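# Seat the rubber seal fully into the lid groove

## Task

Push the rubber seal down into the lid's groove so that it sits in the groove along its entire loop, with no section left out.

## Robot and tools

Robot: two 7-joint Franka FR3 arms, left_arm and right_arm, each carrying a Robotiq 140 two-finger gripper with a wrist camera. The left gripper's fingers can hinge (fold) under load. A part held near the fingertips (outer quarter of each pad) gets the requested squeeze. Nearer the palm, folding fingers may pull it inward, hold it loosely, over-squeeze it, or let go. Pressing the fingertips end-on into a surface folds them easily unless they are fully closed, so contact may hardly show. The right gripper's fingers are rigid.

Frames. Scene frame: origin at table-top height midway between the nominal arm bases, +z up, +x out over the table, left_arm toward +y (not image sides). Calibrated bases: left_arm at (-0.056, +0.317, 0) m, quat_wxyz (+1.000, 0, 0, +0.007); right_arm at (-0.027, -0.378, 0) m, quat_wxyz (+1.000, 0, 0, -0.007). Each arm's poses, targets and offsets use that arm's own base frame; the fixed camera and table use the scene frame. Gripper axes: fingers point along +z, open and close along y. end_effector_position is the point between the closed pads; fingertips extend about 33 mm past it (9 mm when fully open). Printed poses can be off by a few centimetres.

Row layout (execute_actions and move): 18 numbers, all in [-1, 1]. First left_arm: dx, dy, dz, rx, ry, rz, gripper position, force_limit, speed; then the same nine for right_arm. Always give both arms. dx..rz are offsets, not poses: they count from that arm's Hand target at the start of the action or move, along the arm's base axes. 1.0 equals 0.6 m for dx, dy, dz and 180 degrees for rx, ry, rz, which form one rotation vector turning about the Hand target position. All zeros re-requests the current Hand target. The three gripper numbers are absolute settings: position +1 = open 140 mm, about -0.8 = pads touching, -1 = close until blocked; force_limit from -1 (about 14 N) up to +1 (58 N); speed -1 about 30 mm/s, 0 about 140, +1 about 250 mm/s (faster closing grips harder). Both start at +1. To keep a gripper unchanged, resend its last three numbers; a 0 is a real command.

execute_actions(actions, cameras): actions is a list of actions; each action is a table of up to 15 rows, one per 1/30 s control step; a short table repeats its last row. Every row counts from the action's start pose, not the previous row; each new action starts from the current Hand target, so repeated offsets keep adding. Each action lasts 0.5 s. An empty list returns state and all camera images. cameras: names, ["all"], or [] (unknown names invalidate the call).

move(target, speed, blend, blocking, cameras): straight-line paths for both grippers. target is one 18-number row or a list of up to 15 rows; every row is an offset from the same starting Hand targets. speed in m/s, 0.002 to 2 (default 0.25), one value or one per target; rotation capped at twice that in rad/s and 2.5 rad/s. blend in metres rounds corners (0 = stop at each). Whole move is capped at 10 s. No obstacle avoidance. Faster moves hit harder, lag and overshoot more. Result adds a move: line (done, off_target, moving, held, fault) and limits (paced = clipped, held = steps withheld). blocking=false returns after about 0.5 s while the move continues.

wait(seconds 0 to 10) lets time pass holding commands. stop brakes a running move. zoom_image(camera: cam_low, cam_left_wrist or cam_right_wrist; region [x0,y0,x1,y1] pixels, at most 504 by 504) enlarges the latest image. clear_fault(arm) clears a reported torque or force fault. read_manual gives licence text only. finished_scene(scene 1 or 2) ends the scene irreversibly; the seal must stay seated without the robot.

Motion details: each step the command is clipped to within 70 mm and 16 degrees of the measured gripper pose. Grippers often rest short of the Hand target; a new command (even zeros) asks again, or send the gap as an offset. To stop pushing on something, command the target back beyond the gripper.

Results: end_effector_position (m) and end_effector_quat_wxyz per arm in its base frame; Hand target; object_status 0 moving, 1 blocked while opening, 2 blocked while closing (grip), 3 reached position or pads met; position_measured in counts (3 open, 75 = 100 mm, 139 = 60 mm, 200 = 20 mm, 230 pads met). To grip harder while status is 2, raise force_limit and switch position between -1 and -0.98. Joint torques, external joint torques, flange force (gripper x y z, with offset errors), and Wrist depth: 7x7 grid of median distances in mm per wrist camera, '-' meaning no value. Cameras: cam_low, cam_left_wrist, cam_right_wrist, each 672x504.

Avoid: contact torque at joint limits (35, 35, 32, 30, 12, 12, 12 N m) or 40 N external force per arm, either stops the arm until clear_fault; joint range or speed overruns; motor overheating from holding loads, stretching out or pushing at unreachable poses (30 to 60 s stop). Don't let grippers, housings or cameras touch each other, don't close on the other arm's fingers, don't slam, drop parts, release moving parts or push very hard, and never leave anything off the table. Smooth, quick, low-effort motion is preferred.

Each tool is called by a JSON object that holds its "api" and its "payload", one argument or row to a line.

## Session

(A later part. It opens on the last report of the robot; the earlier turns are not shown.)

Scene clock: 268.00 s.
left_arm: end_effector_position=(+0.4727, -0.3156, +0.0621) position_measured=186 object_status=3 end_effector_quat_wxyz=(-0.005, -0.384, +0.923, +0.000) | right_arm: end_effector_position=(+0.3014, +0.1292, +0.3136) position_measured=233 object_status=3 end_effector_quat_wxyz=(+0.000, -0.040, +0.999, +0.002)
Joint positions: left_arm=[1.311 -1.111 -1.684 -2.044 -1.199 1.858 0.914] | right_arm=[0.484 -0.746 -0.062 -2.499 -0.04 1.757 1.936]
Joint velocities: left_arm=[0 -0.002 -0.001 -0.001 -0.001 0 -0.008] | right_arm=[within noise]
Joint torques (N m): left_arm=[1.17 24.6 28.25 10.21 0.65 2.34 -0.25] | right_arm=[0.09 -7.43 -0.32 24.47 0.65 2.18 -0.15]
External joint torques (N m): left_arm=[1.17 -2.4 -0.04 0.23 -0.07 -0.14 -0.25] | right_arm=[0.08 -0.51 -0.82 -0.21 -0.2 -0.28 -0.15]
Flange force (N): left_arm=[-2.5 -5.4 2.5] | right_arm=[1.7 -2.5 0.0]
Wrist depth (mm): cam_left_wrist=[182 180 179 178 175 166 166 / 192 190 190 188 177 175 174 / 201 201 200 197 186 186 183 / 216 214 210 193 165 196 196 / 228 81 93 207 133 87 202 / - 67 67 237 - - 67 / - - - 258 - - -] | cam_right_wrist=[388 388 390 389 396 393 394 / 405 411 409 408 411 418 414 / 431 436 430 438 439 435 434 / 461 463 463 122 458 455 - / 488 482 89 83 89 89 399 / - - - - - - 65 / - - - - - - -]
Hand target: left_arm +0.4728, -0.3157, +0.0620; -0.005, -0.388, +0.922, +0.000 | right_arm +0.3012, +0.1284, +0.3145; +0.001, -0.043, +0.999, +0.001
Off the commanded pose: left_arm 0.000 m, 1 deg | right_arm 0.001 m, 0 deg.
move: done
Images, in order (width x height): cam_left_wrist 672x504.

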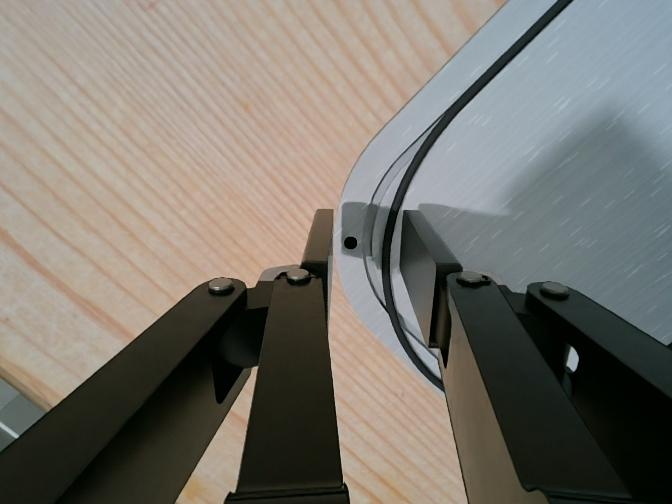

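{"api": "move", "payload": {
  "target": [-0.002,0.002,-0.03,0,0,0,-0.45,-1,0,0,0,0,0,0,0,-1,-1,0],
  "speed": 0.06,
  "cameras": ["cam_left_wrist"]
}}

{"api": "zoom_image", "payload": {
  "camera": "cam_left_wrist",
  "region": [290, 120, 510, 380]
}}

Scene clock: 269.33 s.
left_arm: end_effector_position=(+0.4706, -0.3149, +0.0451) position_measured=186 object_status=3 end_effector_quat_wxyz=(-0.006, -0.388, +0.922, +0.001) | right_arm: end_effector_position=(+0.3014, +0.1292, +0.3136) position_measured=233 object_status=3 end_effector_quat_wxyz=(+0.000, -0.040, +0.999, +0.002)
Joint positions: left_arm=[1.32 -1.121 -1.716 -2.051 -1.223 1.881 0.913] | right_arm=[0.484 -0.746 -0.062 -2.499 -0.04 1.757 1.936]
Joint velocities: left_arm=[-0.001 0 0 0 0 0.003 0] | right_arm=[within noise]
Joint torques (N m): left_arm=[1.14 24.87 27.89 9.09 0.32 2.82 0.16] | right_arm=[0.12 -7.41 -0.3 24.52 0.64 2.18 -0.14]
External joint torques (N m): left_arm=[1.42 -2.44 -0.25 -0.56 -0.39 0.37 0.16] | right_arm=[0.14 -0.59 -0.75 -0.1 -0.21 -0.26 -0.14]
Flange force (N): left_arm=[-3.2 -2.5 4.8] | right_arm=[1.8 -2.4 -0.3]
Wrist depth (mm): cam_left_wrist=[166 166 165 164 162 152 150 / 174 174 173 172 167 160 159 / 185 184 183 180 170 167 168 / 196 196 191 178 164 178 177 / 209 81 93 187 133 87 186 / - 67 67 216 - - 67 / - - - 235 - - -] | cam_right_wrist=[387 390 390 390 393 393 395 / 407 410 415 411 413 416 409 / 434 436 435 437 438 441 442 / 458 459 463 122 466 468 448 / 487 478 89 83 90 90 379 / - - - - - - 65 / - - - - - - -]
Hand target: left_arm +0.4716, -0.3145, +0.0440; -0.005, -0.388, +0.922, +0.000 | right_arm +0.3012, +0.1284, +0.3145; +0.001, -0.043, +0.999, +0.001
Off the commanded pose: left_arm 0.001 m, 0 deg | right_arm 0.001 m, 0 deg.
move: done
Images, in order (width x height): cam_left_wrist 672x504.

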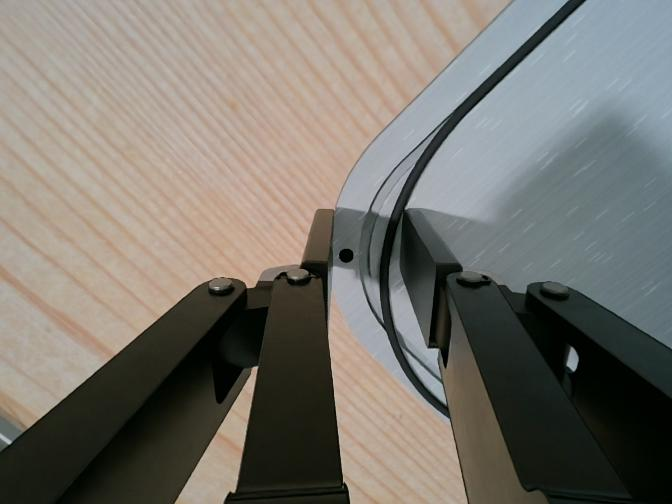

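Scaled by 1.938 from the camera's 672x504 image, which has a finer 960x720 frame.

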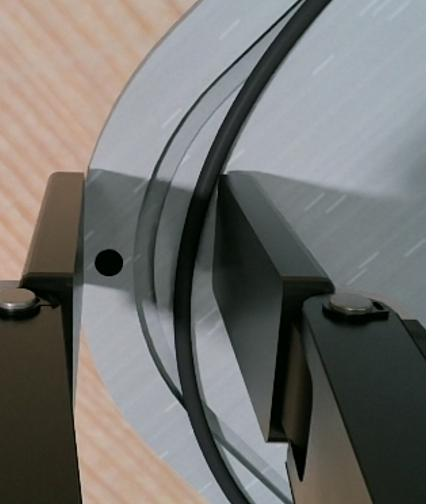

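{"api": "move", "payload": {
  "target": [
    [-0.003,0.003,0,0,0,0,-0.45,-1,0,0,0,0,0,0,0,-1,-1,0],
    [-0.003,0.003,-0.0022,0,0,0,-0.45,-1,0,0,0,0,0,0,0,-1,-1,0],
    [-0.003,0.003,-0.0022,0,0,0,-1,-0.3,-1,0,0,0,0,0,0,-1,-1,0]
  ],
  "speed": [0.03,0.03,0.03],
  "cameras": ["cam_left_wrist"]
}}

{"api": "zoom_image", "payload": {
  "camera": "cam_left_wrist",
  "region": [290, 120, 510, 380]
}}

Scene clock: 271.70 s.
left_arm: end_effector_position=(+0.4696, -0.3110, +0.0431) position_measured=226 object_status=0 end_effector_quat_wxyz=(-0.006, -0.391, +0.920, +0.002) | right_arm: end_effector_position=(+0.3014, +0.1292, +0.3136) position_measured=233 object_status=3 end_effector_quat_wxyz=(+0.000, -0.040, +0.999, +0.002)
Joint positions: left_arm=[1.317 -1.121 -1.718 -2.062 -1.224 1.886 0.914] | right_arm=[0.484 -0.746 -0.062 -2.499 -0.04 1.757 1.936]
Joint torques (N m): left_arm=[0.92 24.8 27.38 9.26 0.39 2.91 0.29] | right_arm=[0.12 -7.43 -0.27 24.53 0.62 2.17 -0.18]
External joint torques (N m): left_arm=[0.84 -2.32 -0.84 -0.11 -0.35 0.44 0.29] | right_arm=[0.17 -0.53 -0.71 -0.13 -0.22 -0.28 -0.19]
Flange force (N): left_arm=[-2.5 -3.1 5.5] | right_arm=[1.6 -2.4 -0.3]
Wrist depth (mm): cam_left_wrist=[163 163 162 161 159 150 148 / 173 172 171 170 160 157 156 / 183 181 181 176 167 167 165 / 193 194 192 147 172 177 176 / 207 203 81 87 - 82 187 / - 64 77 58 - 76 64 / - - - - - - -] | cam_right_wrist=[386 388 388 395 393 395 393 / 414 405 414 411 413 416 415 / 433 435 435 436 438 435 429 / 460 463 461 122 465 457 - / 491 485 89 83 89 97 396 / - - - - - - 65 / - - - - - - -]
Hand target: left_arm +0.4698, -0.3127, +0.0427; -0.005, -0.388, +0.922, +0.000 | right_arm +0.3012, +0.1284, +0.3145; +0.001, -0.043, +0.999, +0.001
Off the commanded pose: left_arm 0.002 m, 0 deg | right_arm 0.001 m, 0 deg.
move: done
Images, in order (width x height): cam_left_wrist 672x504.

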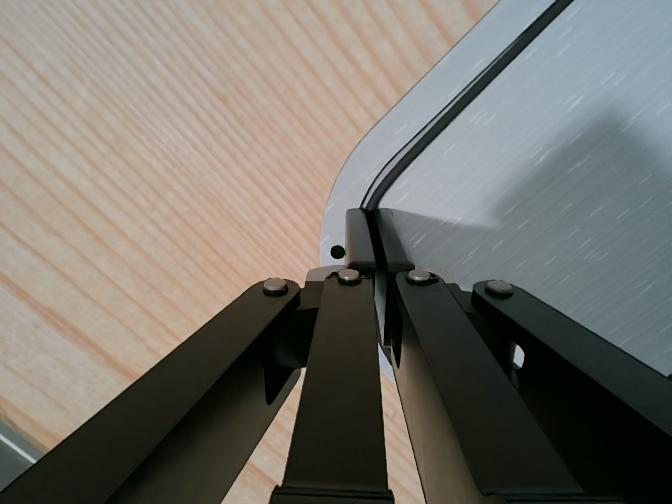

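Scaled by 1.938 from the camera's 672x504 image, which has a finer 960x720 frame.

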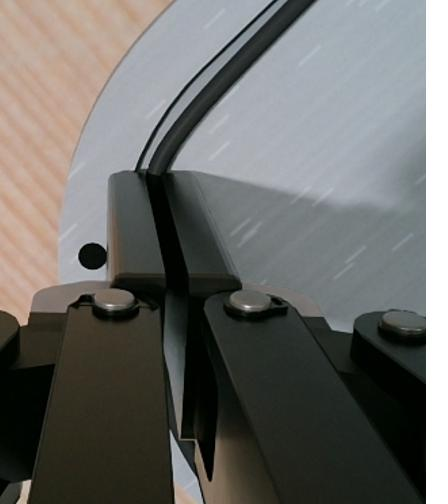

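{"api": "move", "payload": {
  "target": [
    [0.0033,-0.0033,0.0,0,0,0,-1,-0.3,-1,0,0,0,0,0,0,-1,-1,0],
    [0.0033,-0.0033,-0.0033,0,0,0,-1,-0.3,-1,0,0,0,0,0,0,-1,-1,0]
  ],
  "speed": [0.03,0.02],
  "cameras": ["cam_left_wrist"]
}}

{"api": "zoom_image", "payload": {
  "camera": "cam_left_wrist",
  "region": [290, 120, 510, 380]
}}

Scene clock: 273.07 s.
left_arm: end_effector_position=(+0.4708, -0.3139, +0.0427) position_measured=226 object_status=2 end_effector_quat_wxyz=(-0.006, -0.389, +0.921, +0.001) | right_arm: end_effector_position=(+0.3014, +0.1292, +0.3136) position_measured=233 object_status=3 end_effector_quat_wxyz=(+0.000, -0.040, +0.999, +0.002)
Joint positions: left_arm=[1.322 -1.121 -1.722 -2.053 -1.224 1.886 0.914] | right_arm=[0.484 -0.746 -0.062 -2.499 -0.04 1.757 1.936]
Joint torques (N m): left_arm=[1.72 23.9 26.01 9.69 -0.06 3.19 0.17] | right_arm=[0.06 -7.43 -0.32 24.48 0.63 2.17 -0.15]
External joint torques (N m): left_arm=[1.83 -3.45 -2.18 0.17 -0.78 0.72 0.16] | right_arm=[0.02 -0.51 -0.84 -0.18 -0.23 -0.28 -0.15]
Flange force (N): left_arm=[-5.1 -8.4 10.7] | right_arm=[1.6 -2.6 -0.1]
Wrist depth (mm): cam_left_wrist=[163 163 162 161 159 150 148 / 172 171 171 170 162 156 156 / 182 182 181 178 166 166 166 / 193 193 191 147 174 176 175 / 206 202 81 87 - 81 186 / - 64 77 58 - 76 64 / - - - - - - -] | cam_right_wrist=[388 388 389 396 393 393 394 / 411 412 407 411 415 414 414 / 435 435 436 434 435 433 - / 458 463 462 122 465 465 457 / 485 482 89 83 89 95 419 / - - - - - - 65 / - - - - - - -]
Hand target: left_arm +0.4718, -0.3147, +0.0407; -0.005, -0.388, +0.922, +0.000 | right_arm +0.3012, +0.1284, +0.3145; +0.001, -0.043, +0.999, +0.001
Off the commanded pose: left_arm 0.002 m, 0 deg | right_arm 0.001 m, 0 deg.
move: done
Images, in order (width x height): cam_left_wrist 672x504.

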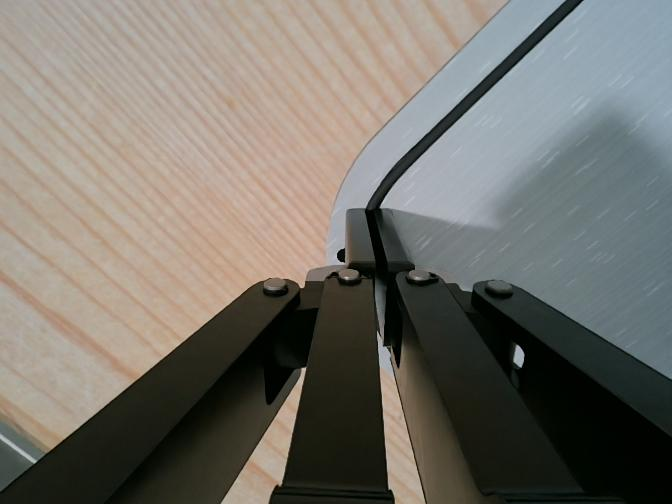

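Scaled by 1.938 from the camera's 672x504 image, which has a finer 960x720 frame.

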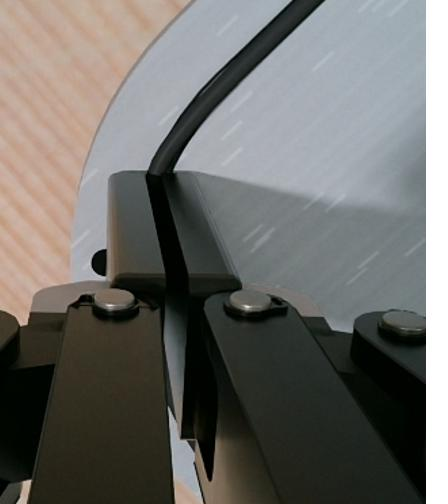

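{"api": "move", "payload": {
  "target": [
    [0,0,0.0017,0,0,0,-1,-0.3,-1,0,0,0,0,0,0,-1,-1,0],
    [0,0,0.0017,0,0,0,-0.68,-1,-0.5,0,0,0,0,0,0,-1,-1,0],
    [0,0,0.02,0,0,0,-0.68,-1,-0.5,0,0,0,0,0,0,-1,-1,0],
    [0,0,0.02,0,0,0,-1,-1,0,0,0,0,0,0,0,-1,-1,0],
    [0,0,0.0,0,0,0,-1,-1,0,0,0,0,0,0,0,-1,-1,0]
  ],
  "speed": [0.03,0.03,0.05,0.03,0.03],
  "cameras": ["cam_left_wrist"]
}}

{"api": "zoom_image", "payload": {
  "camera": "cam_left_wrist",
  "region": [290, 120, 510, 380]
}}

Scene clock: 276.57 s.
left_arm: end_effector_position=(+0.4711, -0.3160, +0.0430) position_measured=233 object_status=3 end_effector_quat_wxyz=(-0.006, -0.388, +0.922, +0.000) | right_arm: end_effector_position=(+0.3014, +0.1292, +0.3136) position_measured=233 object_status=3 end_effector_quat_wxyz=(+0.000, -0.040, +0.999, +0.002)
Joint positions: left_arm=[1.322 -1.12 -1.723 -2.051 -1.226 1.887 0.914] | right_arm=[0.484 -0.746 -0.062 -2.499 -0.04 1.757 1.936]
Joint torques (N m): left_arm=[1.66 23.95 26.54 8.46 0.5 3.01 0.18] | right_arm=[0.13 -7.43 -0.28 24.52 0.63 2.17 -0.16]
External joint torques (N m): left_arm=[1.79 -3.5 -1.71 -1.16 -0.21 0.54 0.18] | right_arm=[0.13 -0.67 -0.78 -0.06 -0.22 -0.27 -0.16]
Flange force (N): left_arm=[-4.1 -3.3 8.8] | right_arm=[1.9 -2.5 -0.4]
Wrist depth (mm): cam_left_wrist=[164 164 162 161 160 150 148 / 173 172 171 170 161 157 156 / 183 182 181 178 167 166 165 / 194 194 192 147 174 174 175 / 207 203 79 87 - 81 185 / - 64 76 - - 75 64 / - - - - - - -] | cam_right_wrist=[388 392 390 392 391 392 395 / 412 408 413 415 414 419 412 / 432 435 436 437 443 438 433 / 457 458 460 122 466 463 454 / 489 480 89 83 89 90 377 / - - - - - - 65 / - - - - - - -]
Hand target: left_arm +0.4718, -0.3147, +0.0407; -0.005, -0.388, +0.922, +0.000 | right_arm +0.3012, +0.1284, +0.3145; +0.001, -0.043, +0.999, +0.001
Off the commanded pose: left_arm 0.003 m, 0 deg | right_arm 0.001 m, 0 deg.
move: done
Images, in order (width x height): cam_left_wrist 672x504.

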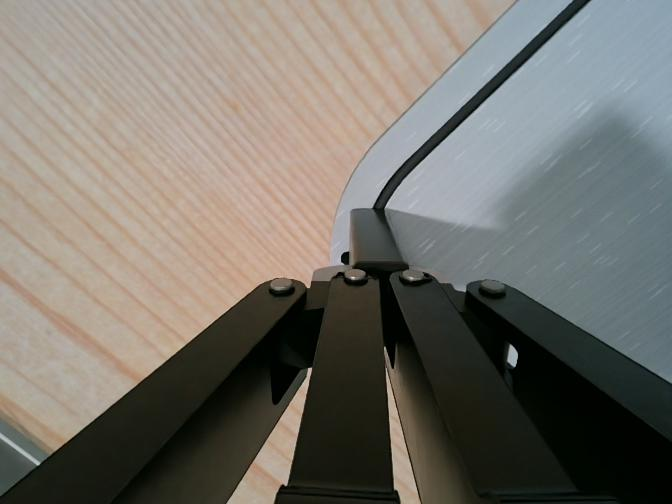

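Scaled by 1.938 from the camera's 672x504 image, which has a finer 960x720 frame.

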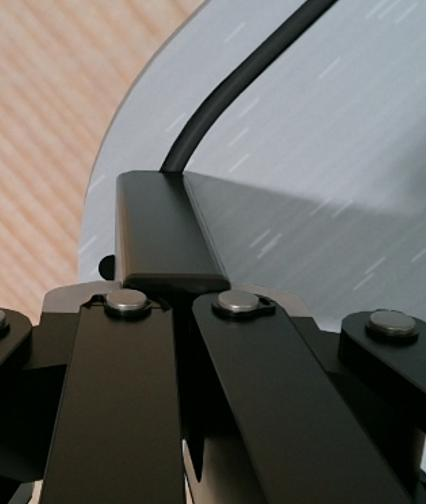

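{"api": "move", "payload": {
  "target": [
    [0,0,0.0197,0,0,0,-1,-1,0,0,0,0,0,0,0,-1,-1,0],
    [-0.0028,0.0028,0.0197,0,0,0,-1,-1,0,0,0,0,0,0,0,-1,-1,0],
    [-0.0028,0.0028,-0.0012,0,0,0,-1,-1,0,0,0,0,0,0,0,-1,-1,0],
    [-0.0028,0.0028,0.0197,0,0,0,-1,-1,0,0,0,0,0,0,0,-1,-1,0],
    [-0.032,-0.017,0.0197,0,0,-0.125,-1,-1,0,0,0,0,0,0,0,-1,-1,0],
    [-0.032,-0.017,0.0,0,0,-0.125,-1,-1,0,0,0,0,0,0,0,-1,-1,0]
  ],
  "speed": [0.06,0.06,0.03,0.06,0.08,0.03],
  "blend": [0.002,0,0,0.002,0.0,0],
  "cameras": ["cam_left_wrist"]
}}

{"api": "zoom_image", "payload": {
  "camera": "cam_left_wrist",
  "region": [290, 120, 510, 380]
}}

Scene clock: 282.57 s.
left_arm: end_effector_position=(+0.4510, -0.3263, +0.0433) position_measured=233 object_status=3 end_effector_quat_wxyz=(-0.007, -0.203, +0.979, +0.001) | right_arm: end_effector_position=(+0.3014, +0.1292, +0.3136) position_measured=233 object_status=3 end_effector_quat_wxyz=(+0.000, -0.040, +0.999, +0.002)
Joint positions: left_arm=[1.269 -1.068 -1.735 -2.087 -1.188 1.926 1.261] | right_arm=[0.484 -0.746 -0.062 -2.499 -0.04 1.757 1.936]
Joint velocities: left_arm=[0 0.001 0 0 -0.002 0 0.005] | right_arm=[within noise]
Joint torques (N m): left_arm=[2.1 22.21 24.77 9.16 0.31 3.53 0.35] | right_arm=[0.09 -7.46 -0.34 24.51 0.62 2.17 -0.14]
External joint torques (N m): left_arm=[2.05 -4.1 -2.5 -1.14 -0.43 1.09 0.35] | right_arm=[0.07 -0.57 -0.84 -0.14 -0.23 -0.28 -0.14]
Flange force (N): left_arm=[-6.8 -3.1 12.7] | right_arm=[1.7 -2.6 -0.2]
Wrist depth (mm): cam_left_wrist=[164 164 163 162 153 148 148 / 173 172 171 170 158 157 157 / 183 183 181 178 166 165 165 / 194 194 192 131 176 177 175 / 208 203 79 87 - 81 185 / - 64 76 - - 75 64 / - - - - - - -] | cam_right_wrist=[387 389 388 394 391 397 395 / 408 407 412 416 413 419 415 / 432 435 432 435 440 442 431 / 460 462 466 122 461 461 465 / 494 492 89 83 89 393 387 / - - - - - - 65 / - - - - - - -]
Hand target: left_arm +0.4526, -0.3249, +0.0407; -0.005, -0.201, +0.980, +0.001 | right_arm +0.3012, +0.1284, +0.3145; +0.001, -0.043, +0.999, +0.001
Off the commanded pose: left_arm 0.003 m, 0 deg | right_arm 0.001 m, 0 deg.
move: done; blend cut to 0.0012 m at target 1
Images, in order (width x height): cam_left_wrist 672x504.

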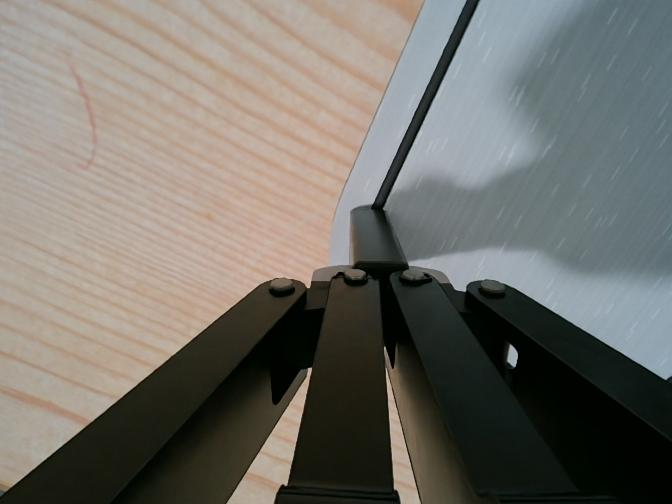

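Scaled by 1.938 from the camera's 672x504 image, which has a finer 960x720 frame.

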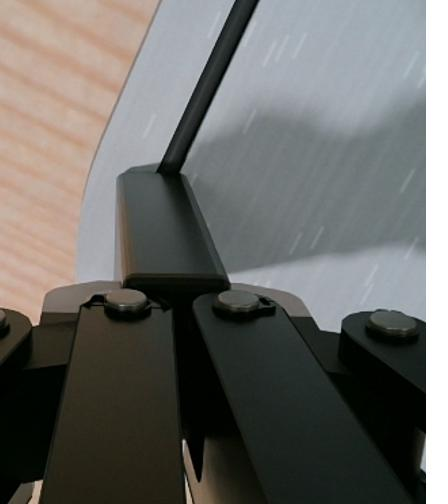

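{"api": "move", "payload": {
  "target": [
    [0,0,0.0197,0,0,0,-1,-1,0,0,0,0,0,0,0,-1,-1,0],
    [-0.0257,-0.0038,0.0197,0,0,-0.114,-1,-1,0,0,0,0,0,0,0,-1,-1,0],
    [-0.0257,-0.0038,0.0,0,0,-0.114,-1,-1,0,0,0,0,0,0,0,-1,-1,0],
    [-0.0257,-0.0038,0.0197,0,0,-0.114,-1,-1,0,0,0,0,0,0,0,-1,-1,0],
    [-0.0523,-0.005,0.0197,0,0,-0.114,-1,-1,0,0,0,0,0,0,0,-1,-1,0],
    [-0.0523,-0.005,0.0,0,0,-0.114,-1,-1,0,0,0,0,0,0,0,-1,-1,0]
  ],
  "speed": [0.06,0.08,0.03,0.06,0.08,0.03],
  "blend": [0.002,0,0,0.002,0.002,0],
  "cameras": ["cam_left_wrist"]
}}

{"api": "zoom_image", "payload": {
  "camera": "cam_left_wrist",
  "region": [290, 80, 510, 300]
}}

Scene clock: 287.90 s.
left_arm: end_effector_position=(+0.4197, -0.3284, +0.0435) position_measured=233 object_status=3 end_effector_quat_wxyz=(-0.007, -0.022, +1.000, +0.002) | right_arm: end_effector_position=(+0.3014, +0.1292, +0.3136) position_measured=233 object_status=3 end_effector_quat_wxyz=(+0.000, -0.040, +0.999, +0.002)
Joint positions: left_arm=[1.172 -1.003 -1.73 -2.172 -1.149 1.984 1.59] | right_arm=[0.484 -0.746 -0.062 -2.499 -0.04 1.757 1.936]
Joint torques (N m): left_arm=[2.39 19.58 21.81 10.37 -0.41 3.61 0.14] | right_arm=[0.12 -7.46 -0.28 24.53 0.63 2.18 -0.17]
External joint torques (N m): left_arm=[2.39 -4.18 -3.84 -0.72 -1.17 1.19 0.14] | right_arm=[0.1 -0.6 -0.77 -0.13 -0.22 -0.27 -0.17]
Flange force (N): left_arm=[-11.6 -3.8 18.4] | right_arm=[1.8 -2.6 -0.2]
Wrist depth (mm): cam_left_wrist=[163 162 163 154 150 148 148 / 173 172 170 169 158 156 156 / 182 182 181 176 167 166 166 / 194 193 191 130 174 176 175 / 207 203 79 87 - 82 185 / - 64 76 - - 75 64 / - - - - - - -] | cam_right_wrist=[390 391 390 393 392 392 393 / 413 411 415 419 414 411 415 / 434 431 439 438 436 436 426 / 462 461 458 122 468 454 459 / 490 483 89 83 89 95 326 / - - - - - - 65 / - - - - - - -]
Hand target: left_arm +0.4212, -0.3279, +0.0407; -0.005, -0.023, +1.000, +0.002 | right_arm +0.3012, +0.1284, +0.3145; +0.001, -0.043, +0.999, +0.001
Off the commanded pose: left_arm 0.003 m, 0 deg | right_arm 0.001 m, 0 deg.
move: done
Images, in order (width x height): cam_left_wrist 672x504.

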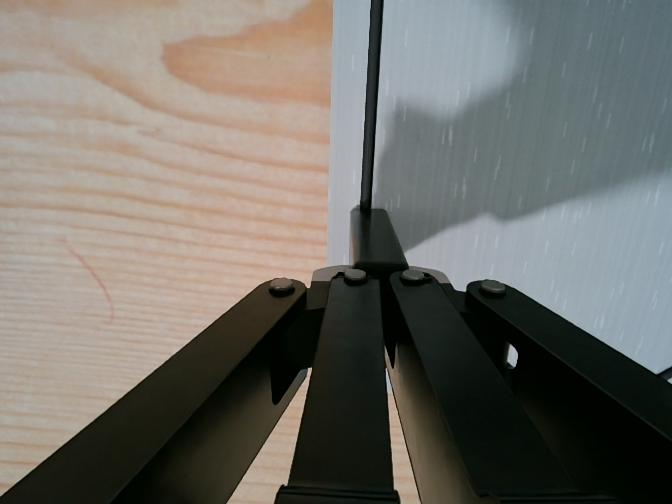

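Scaled by 2.291 from the camera's 672x504 image, which has a finer 960x720 frame.

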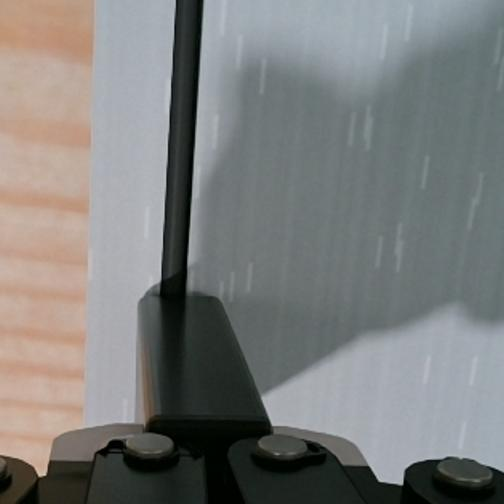

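{"api": "move", "payload": {
  "target": [
    [0,0,0.0355,0,0,0,-1,-1,0,0,0,0,0,0,0,-1,-1,0],
    [0.1013,0.0715,0.0355,0,0,0.49,-0.35,-1,0,0,0,0,0,0,0,-1,-1,0]
  ],
  "speed": [0.08,0.2],
  "blend": [0.005,0],
  "cameras": ["cam_left_wrist"]
}}

{"api": "zoom_image", "payload": {
  "camera": "cam_left_wrist",
  "region": [270, 80, 520, 400]
}}

Scene clock: 294.27 s.
left_arm: end_effector_position=(+0.4818, -0.2850, +0.0620) position_measured=173 object_status=0 end_effector_quat_wxyz=(+0.004, +0.710, -0.705, +0.002) | right_arm: end_effector_position=(+0.3014, +0.1292, +0.3136) position_measured=233 object_status=3 end_effector_quat_wxyz=(+0.000, -0.040, +0.999, +0.002)
Joint positions: left_arm=[1.328 -1.237 -1.613 -2.076 -1.303 1.761 0.222] | right_arm=[0.484 -0.746 -0.062 -2.499 -0.04 1.757 1.936]
Joint torques (N m): left_arm=[1.18 24.3 29.71 7.82 0.64 2.59 -0.26] | right_arm=[0.14 -7.48 -0.32 24.54 0.61 2.17 -0.13]
External joint torques (N m): left_arm=[1.14 -2.24 -0.04 0.35 -0.07 0.03 -0.26] | right_arm=[0.14 -0.68 -0.75 -0.05 -0.23 -0.28 -0.13]
Flange force (N): left_arm=[1.5 -5.1 2.3] | right_arm=[2.0 -2.5 -0.4]
Wrist depth (mm): cam_left_wrist=[182 182 181 180 178 178 176 / 193 191 190 189 187 180 179 / 203 202 202 196 186 186 185 / 216 214 211 196 157 197 196 / 226 81 89 209 206 92 201 / - - - 223 225 - - / - - - 257 257 - -] | cam_right_wrist=[389 390 390 388 390 393 396 / 411 410 413 413 414 419 414 / 432 439 436 435 439 429 429 / 462 456 460 122 464 461 456 / 488 484 89 83 89 89 363 / - - - - - - 65 / - - - - - - -]
Hand target: left_arm +0.4820, -0.2850, +0.0620; +0.005, +0.712, -0.702, +0.002 | right_arm +0.3012, +0.1284, +0.3145; +0.001, -0.043, +0.999, +0.001
Off the commanded pose: left_arm 0.000 m, 0 deg | right_arm 0.001 m, 0 deg.
move: done
Images, in order (width x height): cam_left_wrist 672x504.

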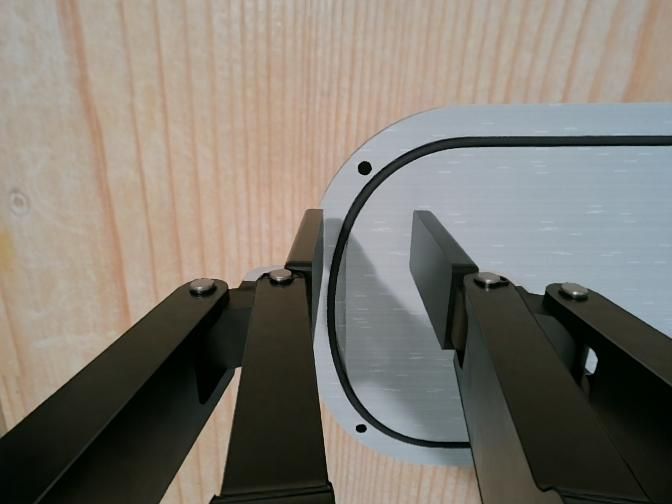

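Scaled by 1.575 from the camera's 672x504 image, which has a finer 960x720 frame.

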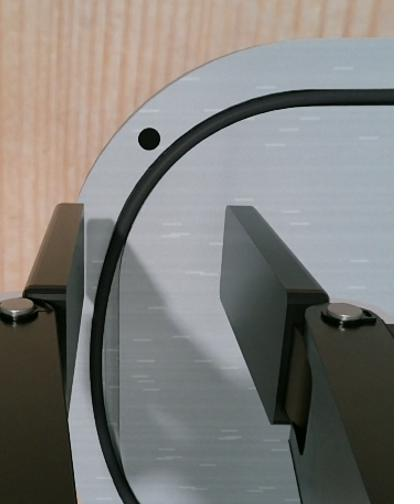

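{"api": "zoom_image", "payload": {
  "camera": "cam_left_wrist",
  "region": [310, 200, 480, 360]
}}

{"api": "zoom_image", "payload": {
  "camera": "cam_left_wrist",
  "region": [310, 330, 490, 480]
}}

Scaled by 2.965 from the camera's 672x504 image, which has a finer 960x720 frame.

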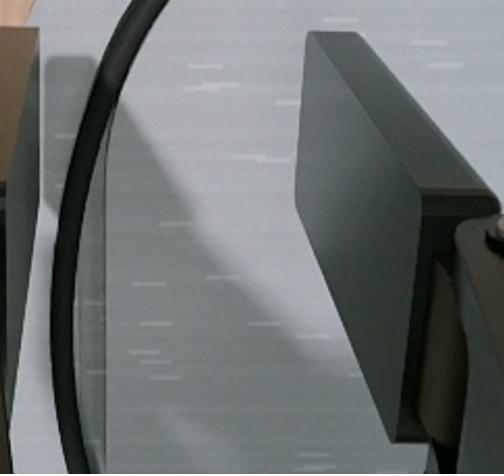

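Scaled by 2.800 from the camera's 672x504 image, which has a finer 960x720 frame.

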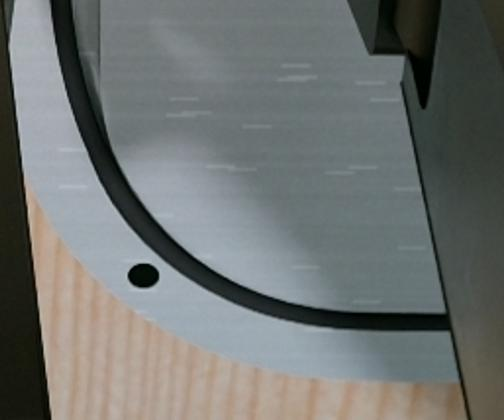

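{"api": "move", "payload": {
  "target": [0.0183,0.0667,-0.02,0,0,0.0144,-0.4,-1,0,0,0,0,0,0,0,-1,-1,0],
  "speed": 0.1,
  "cameras": ["cam_left_wrist"]
}}

{"api": "zoom_image", "payload": {
  "camera": "cam_left_wrist",
  "region": [290, 120, 510, 380]
}}

Scene clock: 296.43 s.
left_arm: end_effector_position=(+0.4922, -0.2444, +0.0507) position_measured=179 object_status=3 end_effector_quat_wxyz=(+0.005, +0.730, -0.683, +0.001) | right_arm: end_effector_position=(+0.3014, +0.1292, +0.3136) position_measured=233 object_status=3 end_effector_quat_wxyz=(+0.000, -0.040, +0.999, +0.002)
Joint positions: left_arm=[1.382 -1.237 -1.629 -2.111 -1.315 1.781 0.247] | right_arm=[0.484 -0.746 -0.062 -2.499 -0.04 1.757 1.936]
Joint velocities: left_arm=[0 0 0 -0.002 0.001 0.001 0.007] | right_arm=[within noise]
Joint torques (N m): left_arm=[0.73 23.62 29.01 7.19 0.33 2.85 0.37] | right_arm=[0.18 -7.52 -0.31 24.51 0.63 2.17 -0.16]
External joint torques (N m): left_arm=[0.61 -2.3 -0.49 0 -0.4 0.3 0.37] | right_arm=[0.18 -0.62 -0.78 -0.22 -0.22 -0.29 -0.16]
Flange force (N): left_arm=[-0.3 -2.6 4.2] | right_arm=[2.1 -2.5 0.0]
Wrist depth (mm): cam_left_wrist=[172 171 170 169 166 158 157 / 181 181 179 177 167 165 167 / 191 191 190 184 176 175 174 / 203 202 198 184 181 185 184 / 214 81 93 194 196 93 191 / - 65 67 225 - - - / - - - 242 - - -] | cam_right_wrist=[383 388 394 394 393 393 393 / 409 412 413 415 409 415 415 / 429 436 436 435 435 432 423 / 457 460 456 122 466 462 - / 487 485 89 83 89 89 435 / - - - - - - 65 / - - - - - - -]
Hand target: left_arm +0.4930, -0.2450, +0.0500; +0.005, +0.728, -0.686, +0.002 | right_arm +0.3012, +0.1284, +0.3145; +0.001, -0.043, +0.999, +0.001
Off the commanded pose: left_arm 0.001 m, 0 deg | right_arm 0.001 m, 0 deg.
move: done
Images, in order (width x height): cam_left_wrist 672x504.

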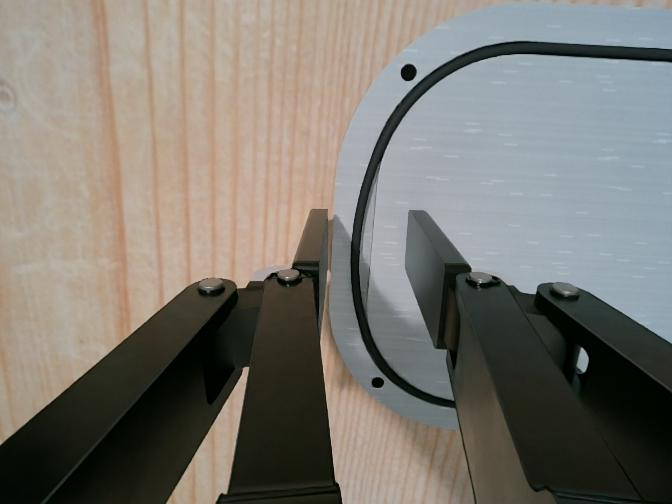

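Scaled by 1.938 from the camera's 672x504 image, which has a finer 960x720 frame.

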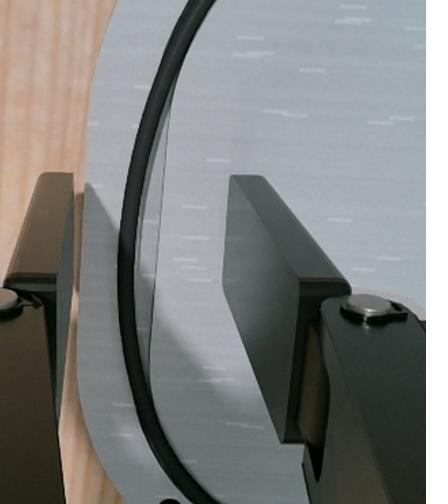

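{"api": "move", "payload": {
  "target": [
    [0,0,-0.012,0,0,-0.007,-0.4,-1,0,0,0,0,0,0,0,-1,-1,0],
    [0,0,-0.012,0,0,-0.007,-1,-0.3,-1,0,0,0,0,0,0,-1,-1,0]
  ],
  "speed": [0.04,0.03],
  "cameras": ["cam_left_wrist"]
}}

{"api": "zoom_image", "payload": {
  "camera": "cam_left_wrist",
  "region": [290, 80, 510, 300]
}}

Scene clock: 299.07 s.
left_arm: end_effector_position=(+0.4923, -0.2451, +0.0435) position_measured=227 object_status=0 end_effector_quat_wxyz=(+0.004, +0.722, -0.692, +0.001) | right_arm: end_effector_position=(+0.3014, +0.1292, +0.3136) position_measured=233 object_status=3 end_effector_quat_wxyz=(+0.000, -0.040, +0.999, +0.002)
Joint positions: left_arm=[1.386 -1.237 -1.646 -2.111 -1.323 1.795 0.273] | right_arm=[0.484 -0.746 -0.062 -2.499 -0.04 1.757 1.936]
Joint torques (N m): left_arm=[1.13 23.79 29.05 6.74 0.39 2.92 0.33] | right_arm=[0.12 -7.45 -0.34 24.5 0.63 2.16 -0.14]
External joint torques (N m): left_arm=[1.06 -2.32 -0.5 -0.35 -0.33 0.36 0.33] | right_arm=[0.11 -0.54 -0.81 -0.19 -0.22 -0.3 -0.14]
Flange force (N): left_arm=[-1.1 -3.0 4.5] | right_arm=[1.8 -2.5 -0.1]
Wrist depth (mm): cam_left_wrist=[165 164 164 163 158 152 152 / 174 174 173 170 160 158 158 / 184 183 182 174 168 168 167 / 196 194 193 147 176 177 176 / 208 205 81 87 - 81 188 / - 64 76 58 - 76 64 / - - - - - - -] | cam_right_wrist=[387 390 390 390 395 393 394 / 407 411 411 408 413 414 416 / 432 434 433 435 435 433 413 / 461 466 459 122 469 464 - / 493 481 89 83 89 89 474 / - - - - - - 65 / - - - - - - -]
Hand target: left_arm +0.4930, -0.2450, +0.0428; +0.005, +0.720, -0.694, +0.002 | right_arm +0.3012, +0.1284, +0.3145; +0.001, -0.043, +0.999, +0.001
Off the commanded pose: left_arm 0.001 m, 0 deg | right_arm 0.001 m, 0 deg.
move: done
Images, in order (width x height): cam_left_wrist 672x504.

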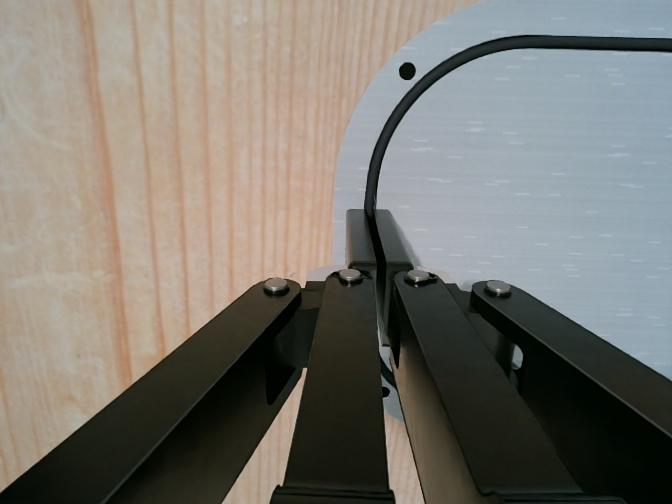

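Scaled by 2.291 from the camera's 672x504 image, which has a finer 960x720 frame.

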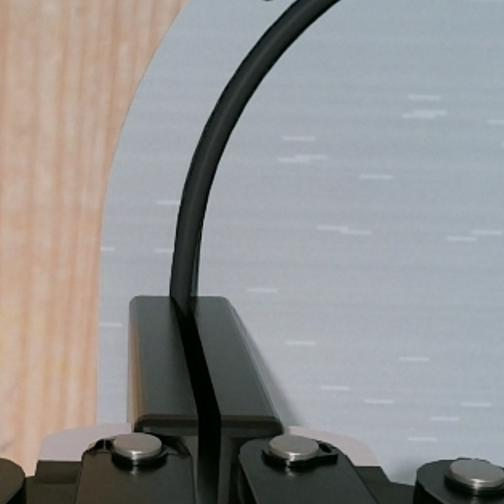

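{"api": "move", "payload": {
  "target": [
    [-0.002,0,0,0,0,0,-1,-0.3,-1,0,0,0,0,0,0,-1,-1,0],
    [-0.002,0,-0.0035,0,0,0,-1,-0.3,-1,0,0,0,0,0,0,-1,-1,0],
    [-0.002,0,-0.002,0,0,0,-1,-0.3,-1,0,0,0,0,0,0,-1,-1,0],
    [-0.002,0,-0.002,0,0,0,-0.68,-1,-0.5,0,0,0,0,0,0,-1,-1,0],
    [-0.002,0,0.0165,0,0,0,-0.68,-1,-0.5,0,0,0,0,0,0,-1,-1,0],
    [-0.002,0,0.0165,0,0,0,-1,-1,0,0,0,0,0,0,0,-1,-1,0],
    [-0.002,0,-0.0035,0,0,0,-1,-1,0,0,0,0,0,0,0,-1,-1,0]
  ],
  "speed": [0.03,0.02,0.03,0.03,0.05,0.05,0.03],
  "cameras": ["cam_left_wrist"]
}}

{"api": "zoom_image", "payload": {
  "camera": "cam_left_wrist",
  "region": [290, 80, 510, 300]
}}

Scene clock: 306.90 s.
left_arm: end_effector_position=(+0.4901, -0.2459, +0.0421) position_measured=233 object_status=3 end_effector_quat_wxyz=(+0.006, +0.721, -0.692, +0.000) | right_arm: end_effector_position=(+0.3014, +0.1292, +0.3136) position_measured=233 object_status=3 end_effector_quat_wxyz=(+0.000, -0.040, +0.999, +0.002)
Joint positions: left_arm=[1.383 -1.234 -1.649 -2.116 -1.324 1.797 0.274] | right_arm=[0.484 -0.746 -0.062 -2.499 -0.04 1.757 1.936]
Joint torques (N m): left_arm=[1.47 23.06 28.19 6.75 0.07 3.42 0.38] | right_arm=[0.13 -7.45 -0.3 24.47 0.64 2.18 -0.15]
External joint torques (N m): left_arm=[1.2 -2.87 -1.17 -0.23 -0.66 0.88 0.38] | right_arm=[0.12 -0.63 -0.77 -0.1 -0.21 -0.27 -0.15]
Flange force (N): left_arm=[-0.8 -4.3 7.5] | right_arm=[1.9 -2.5 -0.3]
Wrist depth (mm): cam_left_wrist=[163 163 162 163 154 150 152 / 173 172 171 169 159 158 157 / 182 182 180 175 167 167 166 / 193 192 191 147 175 176 176 / 206 202 79 87 - 82 187 / - 64 76 - - 75 64 / - - - - - - -] | cam_right_wrist=[388 391 390 390 393 394 393 / 410 411 416 416 412 419 415 / 434 435 437 438 441 434 420 / 459 462 465 122 466 466 - / 489 487 89 83 89 89 482 / - - - - - - 65 / - - - - - - -]
Hand target: left_arm +0.4918, -0.2450, +0.0407; +0.005, +0.720, -0.694, +0.002 | right_arm +0.3012, +0.1284, +0.3145; +0.001, -0.043, +0.999, +0.001
Off the commanded pose: left_arm 0.002 m, 0 deg | right_arm 0.001 m, 0 deg.
move: done
Images, in order (width x height): cam_left_wrist 672x504.

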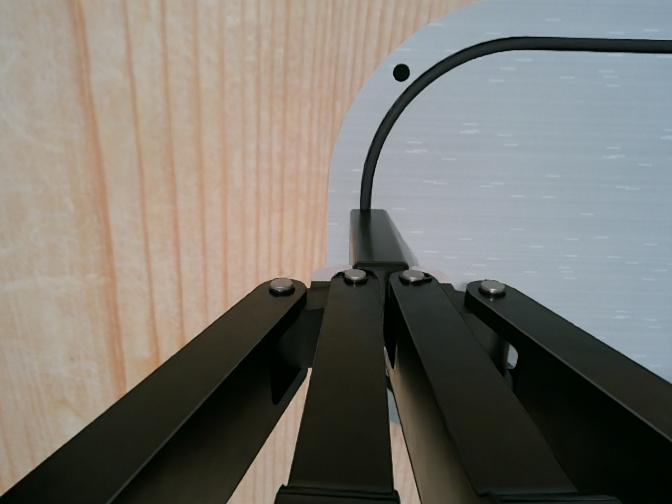

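Scaled by 2.291 from the camera's 672x504 image, which has a finer 960x720 frame.

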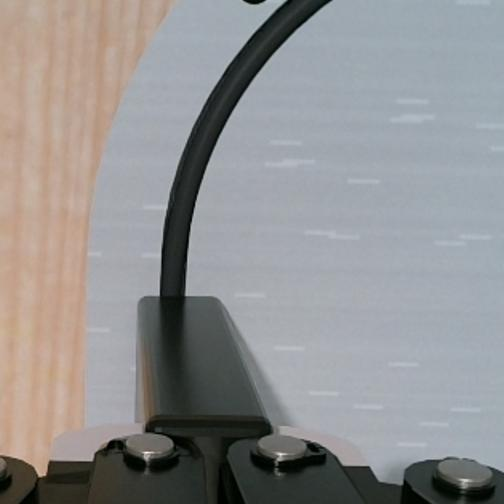

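{"api": "move", "payload": {
  "target": [
    [0,0,0.0205,0,0,0,-1,-1,0,0,0,0,0,0,0,-1,-1,0],
    [0.001,-0.021,0.0205,0,0,0,-1,-1,0,0,0,0,0,0,0,-1,-1,0],
    [0.001,-0.021,-0.0017,0,0,0,-1,-1,0,0,0,0,0,0,0,-1,-1,0],
    [0.001,-0.021,0.0205,0,0,0,-1,-1,0,0,0,0,0,0,0,-1,-1,0],
    [0.0015,-0.0427,0.0205,0,0,-0.018,-1,-1,0,0,0,0,0,0,0,-1,-1,0],
    [0.0015,-0.0427,-0.0017,0,0,-0.018,-1,-1,0,0,0,0,0,0,0,-1,-1,0]
  ],
  "speed": [0.06,0.08,0.03,0.06,0.08,0.03],
  "blend": [0.002,0.002,0,0.002,0.002,0],
  "cameras": ["cam_left_wrist"]
}}

{"api": "zoom_image", "payload": {
  "camera": "cam_left_wrist",
  "region": [290, 80, 510, 300]
}}

Scene clock: 310.23 s.
left_arm: end_effector_position=(+0.4913, -0.2712, +0.0420) position_measured=233 object_status=3 end_effector_quat_wxyz=(+0.006, +0.703, -0.712, +0.001) | right_arm: end_effector_position=(+0.3014, +0.1292, +0.3136) position_measured=233 object_status=3 end_effector_quat_wxyz=(+0.000, -0.040, +0.999, +0.002)
Joint positions: left_arm=[1.376 -1.236 -1.661 -2.071 -1.32 1.795 0.274] | right_arm=[0.484 -0.746 -0.062 -2.499 -0.04 1.757 1.936]
Joint velocities: left_arm=[0.001 0.002 -0.001 0.001 0 0 0.005] | right_arm=[within noise]
Joint torques (N m): left_arm=[1.64 23.75 27.37 6.99 -0.01 3.45 0.34] | right_arm=[0.15 -7.43 -0.3 24.56 0.62 2.17 -0.16]
External joint torques (N m): left_arm=[1.59 -3.33 -2.3 -0.15 -0.73 0.92 0.34] | right_arm=[0.11 -0.55 -0.81 -0.11 -0.23 -0.28 -0.16]
Flange force (N): left_arm=[-0.3 -6.7 10.3] | right_arm=[1.6 -2.5 -0.3]
Wrist depth (mm): cam_left_wrist=[163 163 162 161 161 160 158 / 172 172 171 171 162 158 160 / 182 182 180 177 167 166 166 / 194 193 191 147 175 176 175 / 206 202 79 87 - 82 186 / - 64 76 - - 75 64 / - - - - - - -] | cam_right_wrist=[390 390 390 390 393 393 393 / 412 411 413 410 412 415 416 / 434 438 432 435 436 438 427 / 458 459 459 122 465 463 445 / 490 482 89 83 89 90 483 / - - - - - - 65 / - - - - - - -]
Hand target: left_arm +0.4927, -0.2706, +0.0397; +0.005, +0.701, -0.714, +0.002 | right_arm +0.3012, +0.1284, +0.3145; +0.001, -0.043, +0.999, +0.001
Off the commanded pose: left_arm 0.003 m, 0 deg | right_arm 0.001 m, 0 deg.
move: done
Images, in order (width x height): cam_left_wrist 672x504.

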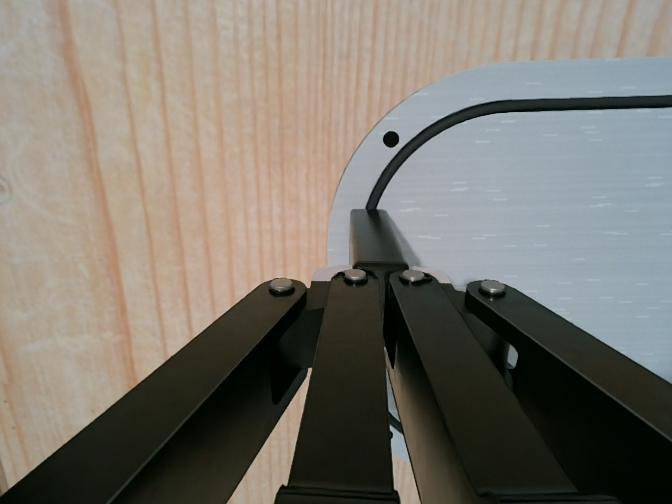

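Scaled by 2.291 from the camera's 672x504 image, which has a finer 960x720 frame.

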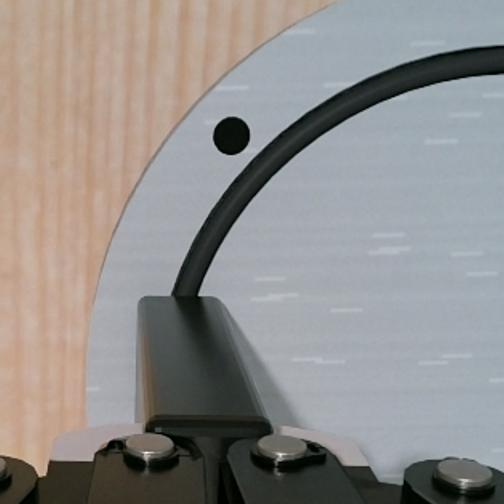

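{"api": "move", "payload": {
  "target": [
    [0,0,0.022,0,0,0,-1,-1,0,0,0,0,0,0,0,-1,-1,0],
    [-0.0037,-0.021,0.022,0,0,-0.078,-1,-1,0,0,0,0,0,0,0,-1,-1,0],
    [-0.0037,-0.021,0.0,0,0,-0.078,-1,-1,0,0,0,0,0,0,0,-1,-1,0],
    [-0.0037,-0.021,0.022,0,0,-0.078,-1,-1,0,0,0,0,0,0,0,-1,-1,0],
    [-0.0112,-0.0402,0.022,0,0,-0.15,-1,-1,0,0,0,0,0,0,0,-1,-1,0],
    [-0.0112,-0.0402,0.0,0,0,-0.15,-1,-1,0,0,0,0,0,0,0,-1,-1,0]
  ],
  "speed": [0.06,0.1,0.03,0.06,0.1,0.03],
  "blend": [0.002,0.002,0,0.002,0.002,0],
  "cameras": ["cam_left_wrist"]
}}

{"api": "zoom_image", "payload": {
  "camera": "cam_left_wrist",
  "region": [290, 80, 510, 300]
}}

Scene clock: 315.17 s.
left_arm: end_effector_position=(+0.4850, -0.2960, +0.0424) position_measured=233 object_status=3 end_effector_quat_wxyz=(-0.006, -0.517, +0.856, +0.000) | right_arm: end_effector_position=(+0.3014, +0.1292, +0.3136) position_measured=233 object_status=3 end_effector_quat_wxyz=(+0.000, -0.040, +0.999, +0.002)
Joint positions: left_arm=[1.358 -1.19 -1.689 -2.044 -1.281 1.829 0.684] | right_arm=[0.484 -0.746 -0.062 -2.499 -0.04 1.757 1.936]
Joint velocities: left_arm=[0.002 -0.001 0.001 0 0.001 0 0.007] | right_arm=[within noise]
Joint torques (N m): left_arm=[1.88 23.89 26.69 7.39 0.26 3.41 0.41] | right_arm=[0.07 -7.47 -0.26 24.5 0.64 2.17 -0.18]
External joint torques (N m): left_arm=[1.91 -3.86 -2.54 -0.8 -0.45 0.93 0.4] | right_arm=[0.13 -0.67 -0.66 -0.11 -0.2 -0.28 -0.18]
Flange force (N): left_arm=[-3.7 -5.5 11.2] | right_arm=[2.1 -2.4 -0.3]
Wrist depth (mm): cam_left_wrist=[164 163 163 161 161 156 149 / 173 172 171 169 161 156 156 / 183 183 180 178 167 166 166 / 194 194 193 146 175 176 175 / 206 204 79 87 - 81 186 / - 64 75 - - 75 64 / - - - - - - -] | cam_right_wrist=[388 392 391 390 389 393 391 / 409 415 412 416 415 415 414 / 435 437 435 442 437 438 447 / 459 459 460 122 466 444 - / 485 481 89 83 89 90 417 / - - - - - - 65 / - - - - - - -]
Hand target: left_arm +0.4860, -0.2947, +0.0397; -0.005, -0.515, +0.857, -0.001 | right_arm +0.3012, +0.1284, +0.3145; +0.001, -0.043, +0.999, +0.001
Off the commanded pose: left_arm 0.003 m, 0 deg | right_arm 0.001 m, 0 deg.
move: done
Images, in order (width x height): cam_left_wrist 672x504.

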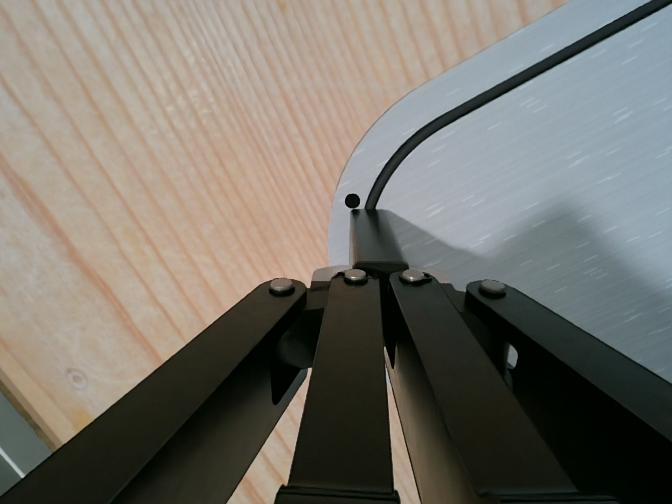

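Scaled by 2.291 from the camera's 672x504 image, which has a finer 960x720 frame.

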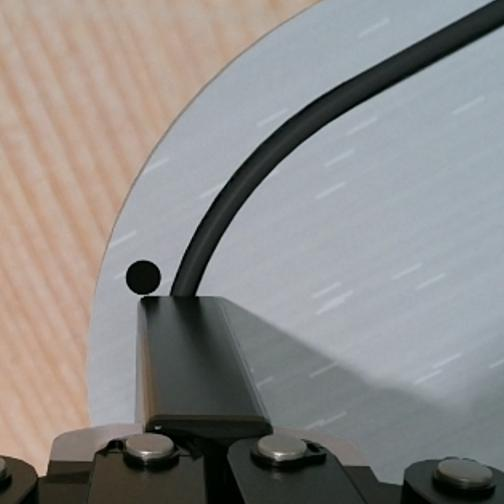

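{"api": "move", "payload": {
  "target": [
    [0,0,0.022,0,0,0,-1,-1,0,0,0,0,0,0,0,-1,-1,0],
    [-0.0138,-0.0187,0.022,0,0,-0.083,-1,-1,0,0,0,0,0,0,0,-1,-1,0],
    [-0.0138,-0.0187,0.0,0,0,-0.083,-1,-1,0,0,0,0,0,0,0,-1,-1,0],
    [-0.0138,-0.0187,0.022,0,0,-0.083,-1,-1,0,0,0,0,0,0,0,-1,-1,0],
    [0.0088,0.1043,0.025,0,0,0.168,-1,-1,0,0,0,0,0,0,0,-1,-1,0],
    [0.0088,0.1043,0.001,0,0,0.168,-1,-1,0,0,0,0,0,0,0,-1,-1,0]
  ],
  "speed": [0.06,0.1,0.03,0.06,0.15,0.03],
  "blend": [0.002,0.002,0,0.002,0.002,0],
  "cameras": ["cam_left_wrist"]
}}

{"api": "zoom_image", "payload": {
  "camera": "cam_left_wrist",
  "region": [290, 80, 510, 300]
}}

Scene clock: 321.87 s.
left_arm: end_effector_position=(+0.4897, -0.2328, +0.0420) position_measured=233 object_status=3 end_effector_quat_wxyz=(+0.006, +0.716, -0.698, +0.000) | right_arm: end_effector_position=(+0.3014, +0.1292, +0.3136) position_measured=233 object_status=3 end_effector_quat_wxyz=(+0.000, -0.040, +0.999, +0.002)
Joint positions: left_arm=[1.388 -1.229 -1.646 -2.137 -1.322 1.802 0.314] | right_arm=[0.484 -0.746 -0.062 -2.499 -0.04 1.757 1.936]
Joint velocities: left_arm=[0 0.002 0 -0.002 -0.002 0.001 -0.004] | right_arm=[within noise]
Joint torques (N m): left_arm=[1.45 22.14 26.72 6.93 -0.31 3.25 -0.24] | right_arm=[0.12 -7.43 -0.28 24.52 0.65 2.18 -0.13]
External joint torques (N m): left_arm=[1.46 -3.31 -2.4 -0.23 -1.02 0.73 -0.24] | right_arm=[0.1 -0.52 -0.77 -0.13 -0.2 -0.27 -0.13]
Flange force (N): left_arm=[0.7 -6.2 10.7] | right_arm=[1.6 -2.3 -0.2]
Wrist depth (mm): cam_left_wrist=[164 163 162 161 151 150 149 / 172 172 171 169 158 158 157 / 182 180 181 172 167 166 166 / 194 193 192 147 175 177 175 / 206 202 79 87 - 81 186 / - 64 76 - - 75 64 / - - - - - - -] | cam_right_wrist=[388 390 392 388 393 393 396 / 406 408 411 415 414 414 415 / 435 435 436 438 435 435 - / 459 461 457 122 467 461 450 / 490 480 89 83 89 95 480 / - - - - - - 65 / - - - - - - -]
Hand target: left_arm +0.4912, -0.2321, +0.0403; +0.005, +0.720, -0.694, +0.002 | right_arm +0.3012, +0.1284, +0.3145; +0.001, -0.043, +0.999, +0.001
Off the commanded pose: left_arm 0.002 m, 1 deg | right_arm 0.001 m, 0 deg.
move: done
Images, in order (width x height): cam_left_wrist 672x504.

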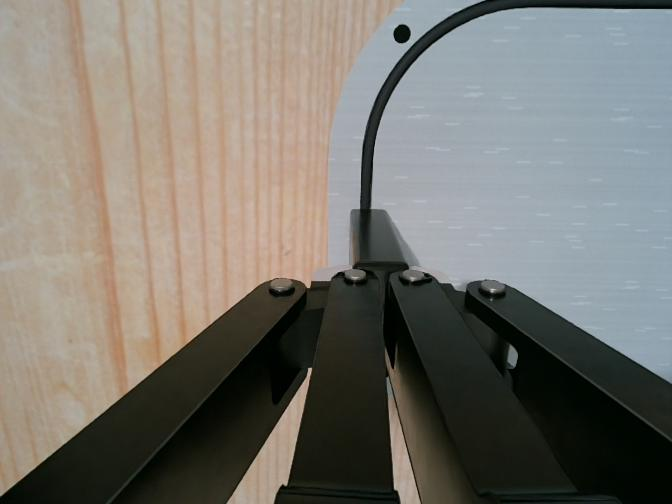

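Scaled by 2.291 from the camera's 672x504 image, which has a finer 960x720 frame.

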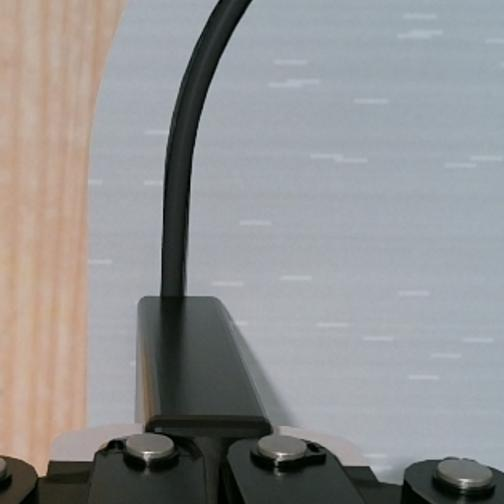

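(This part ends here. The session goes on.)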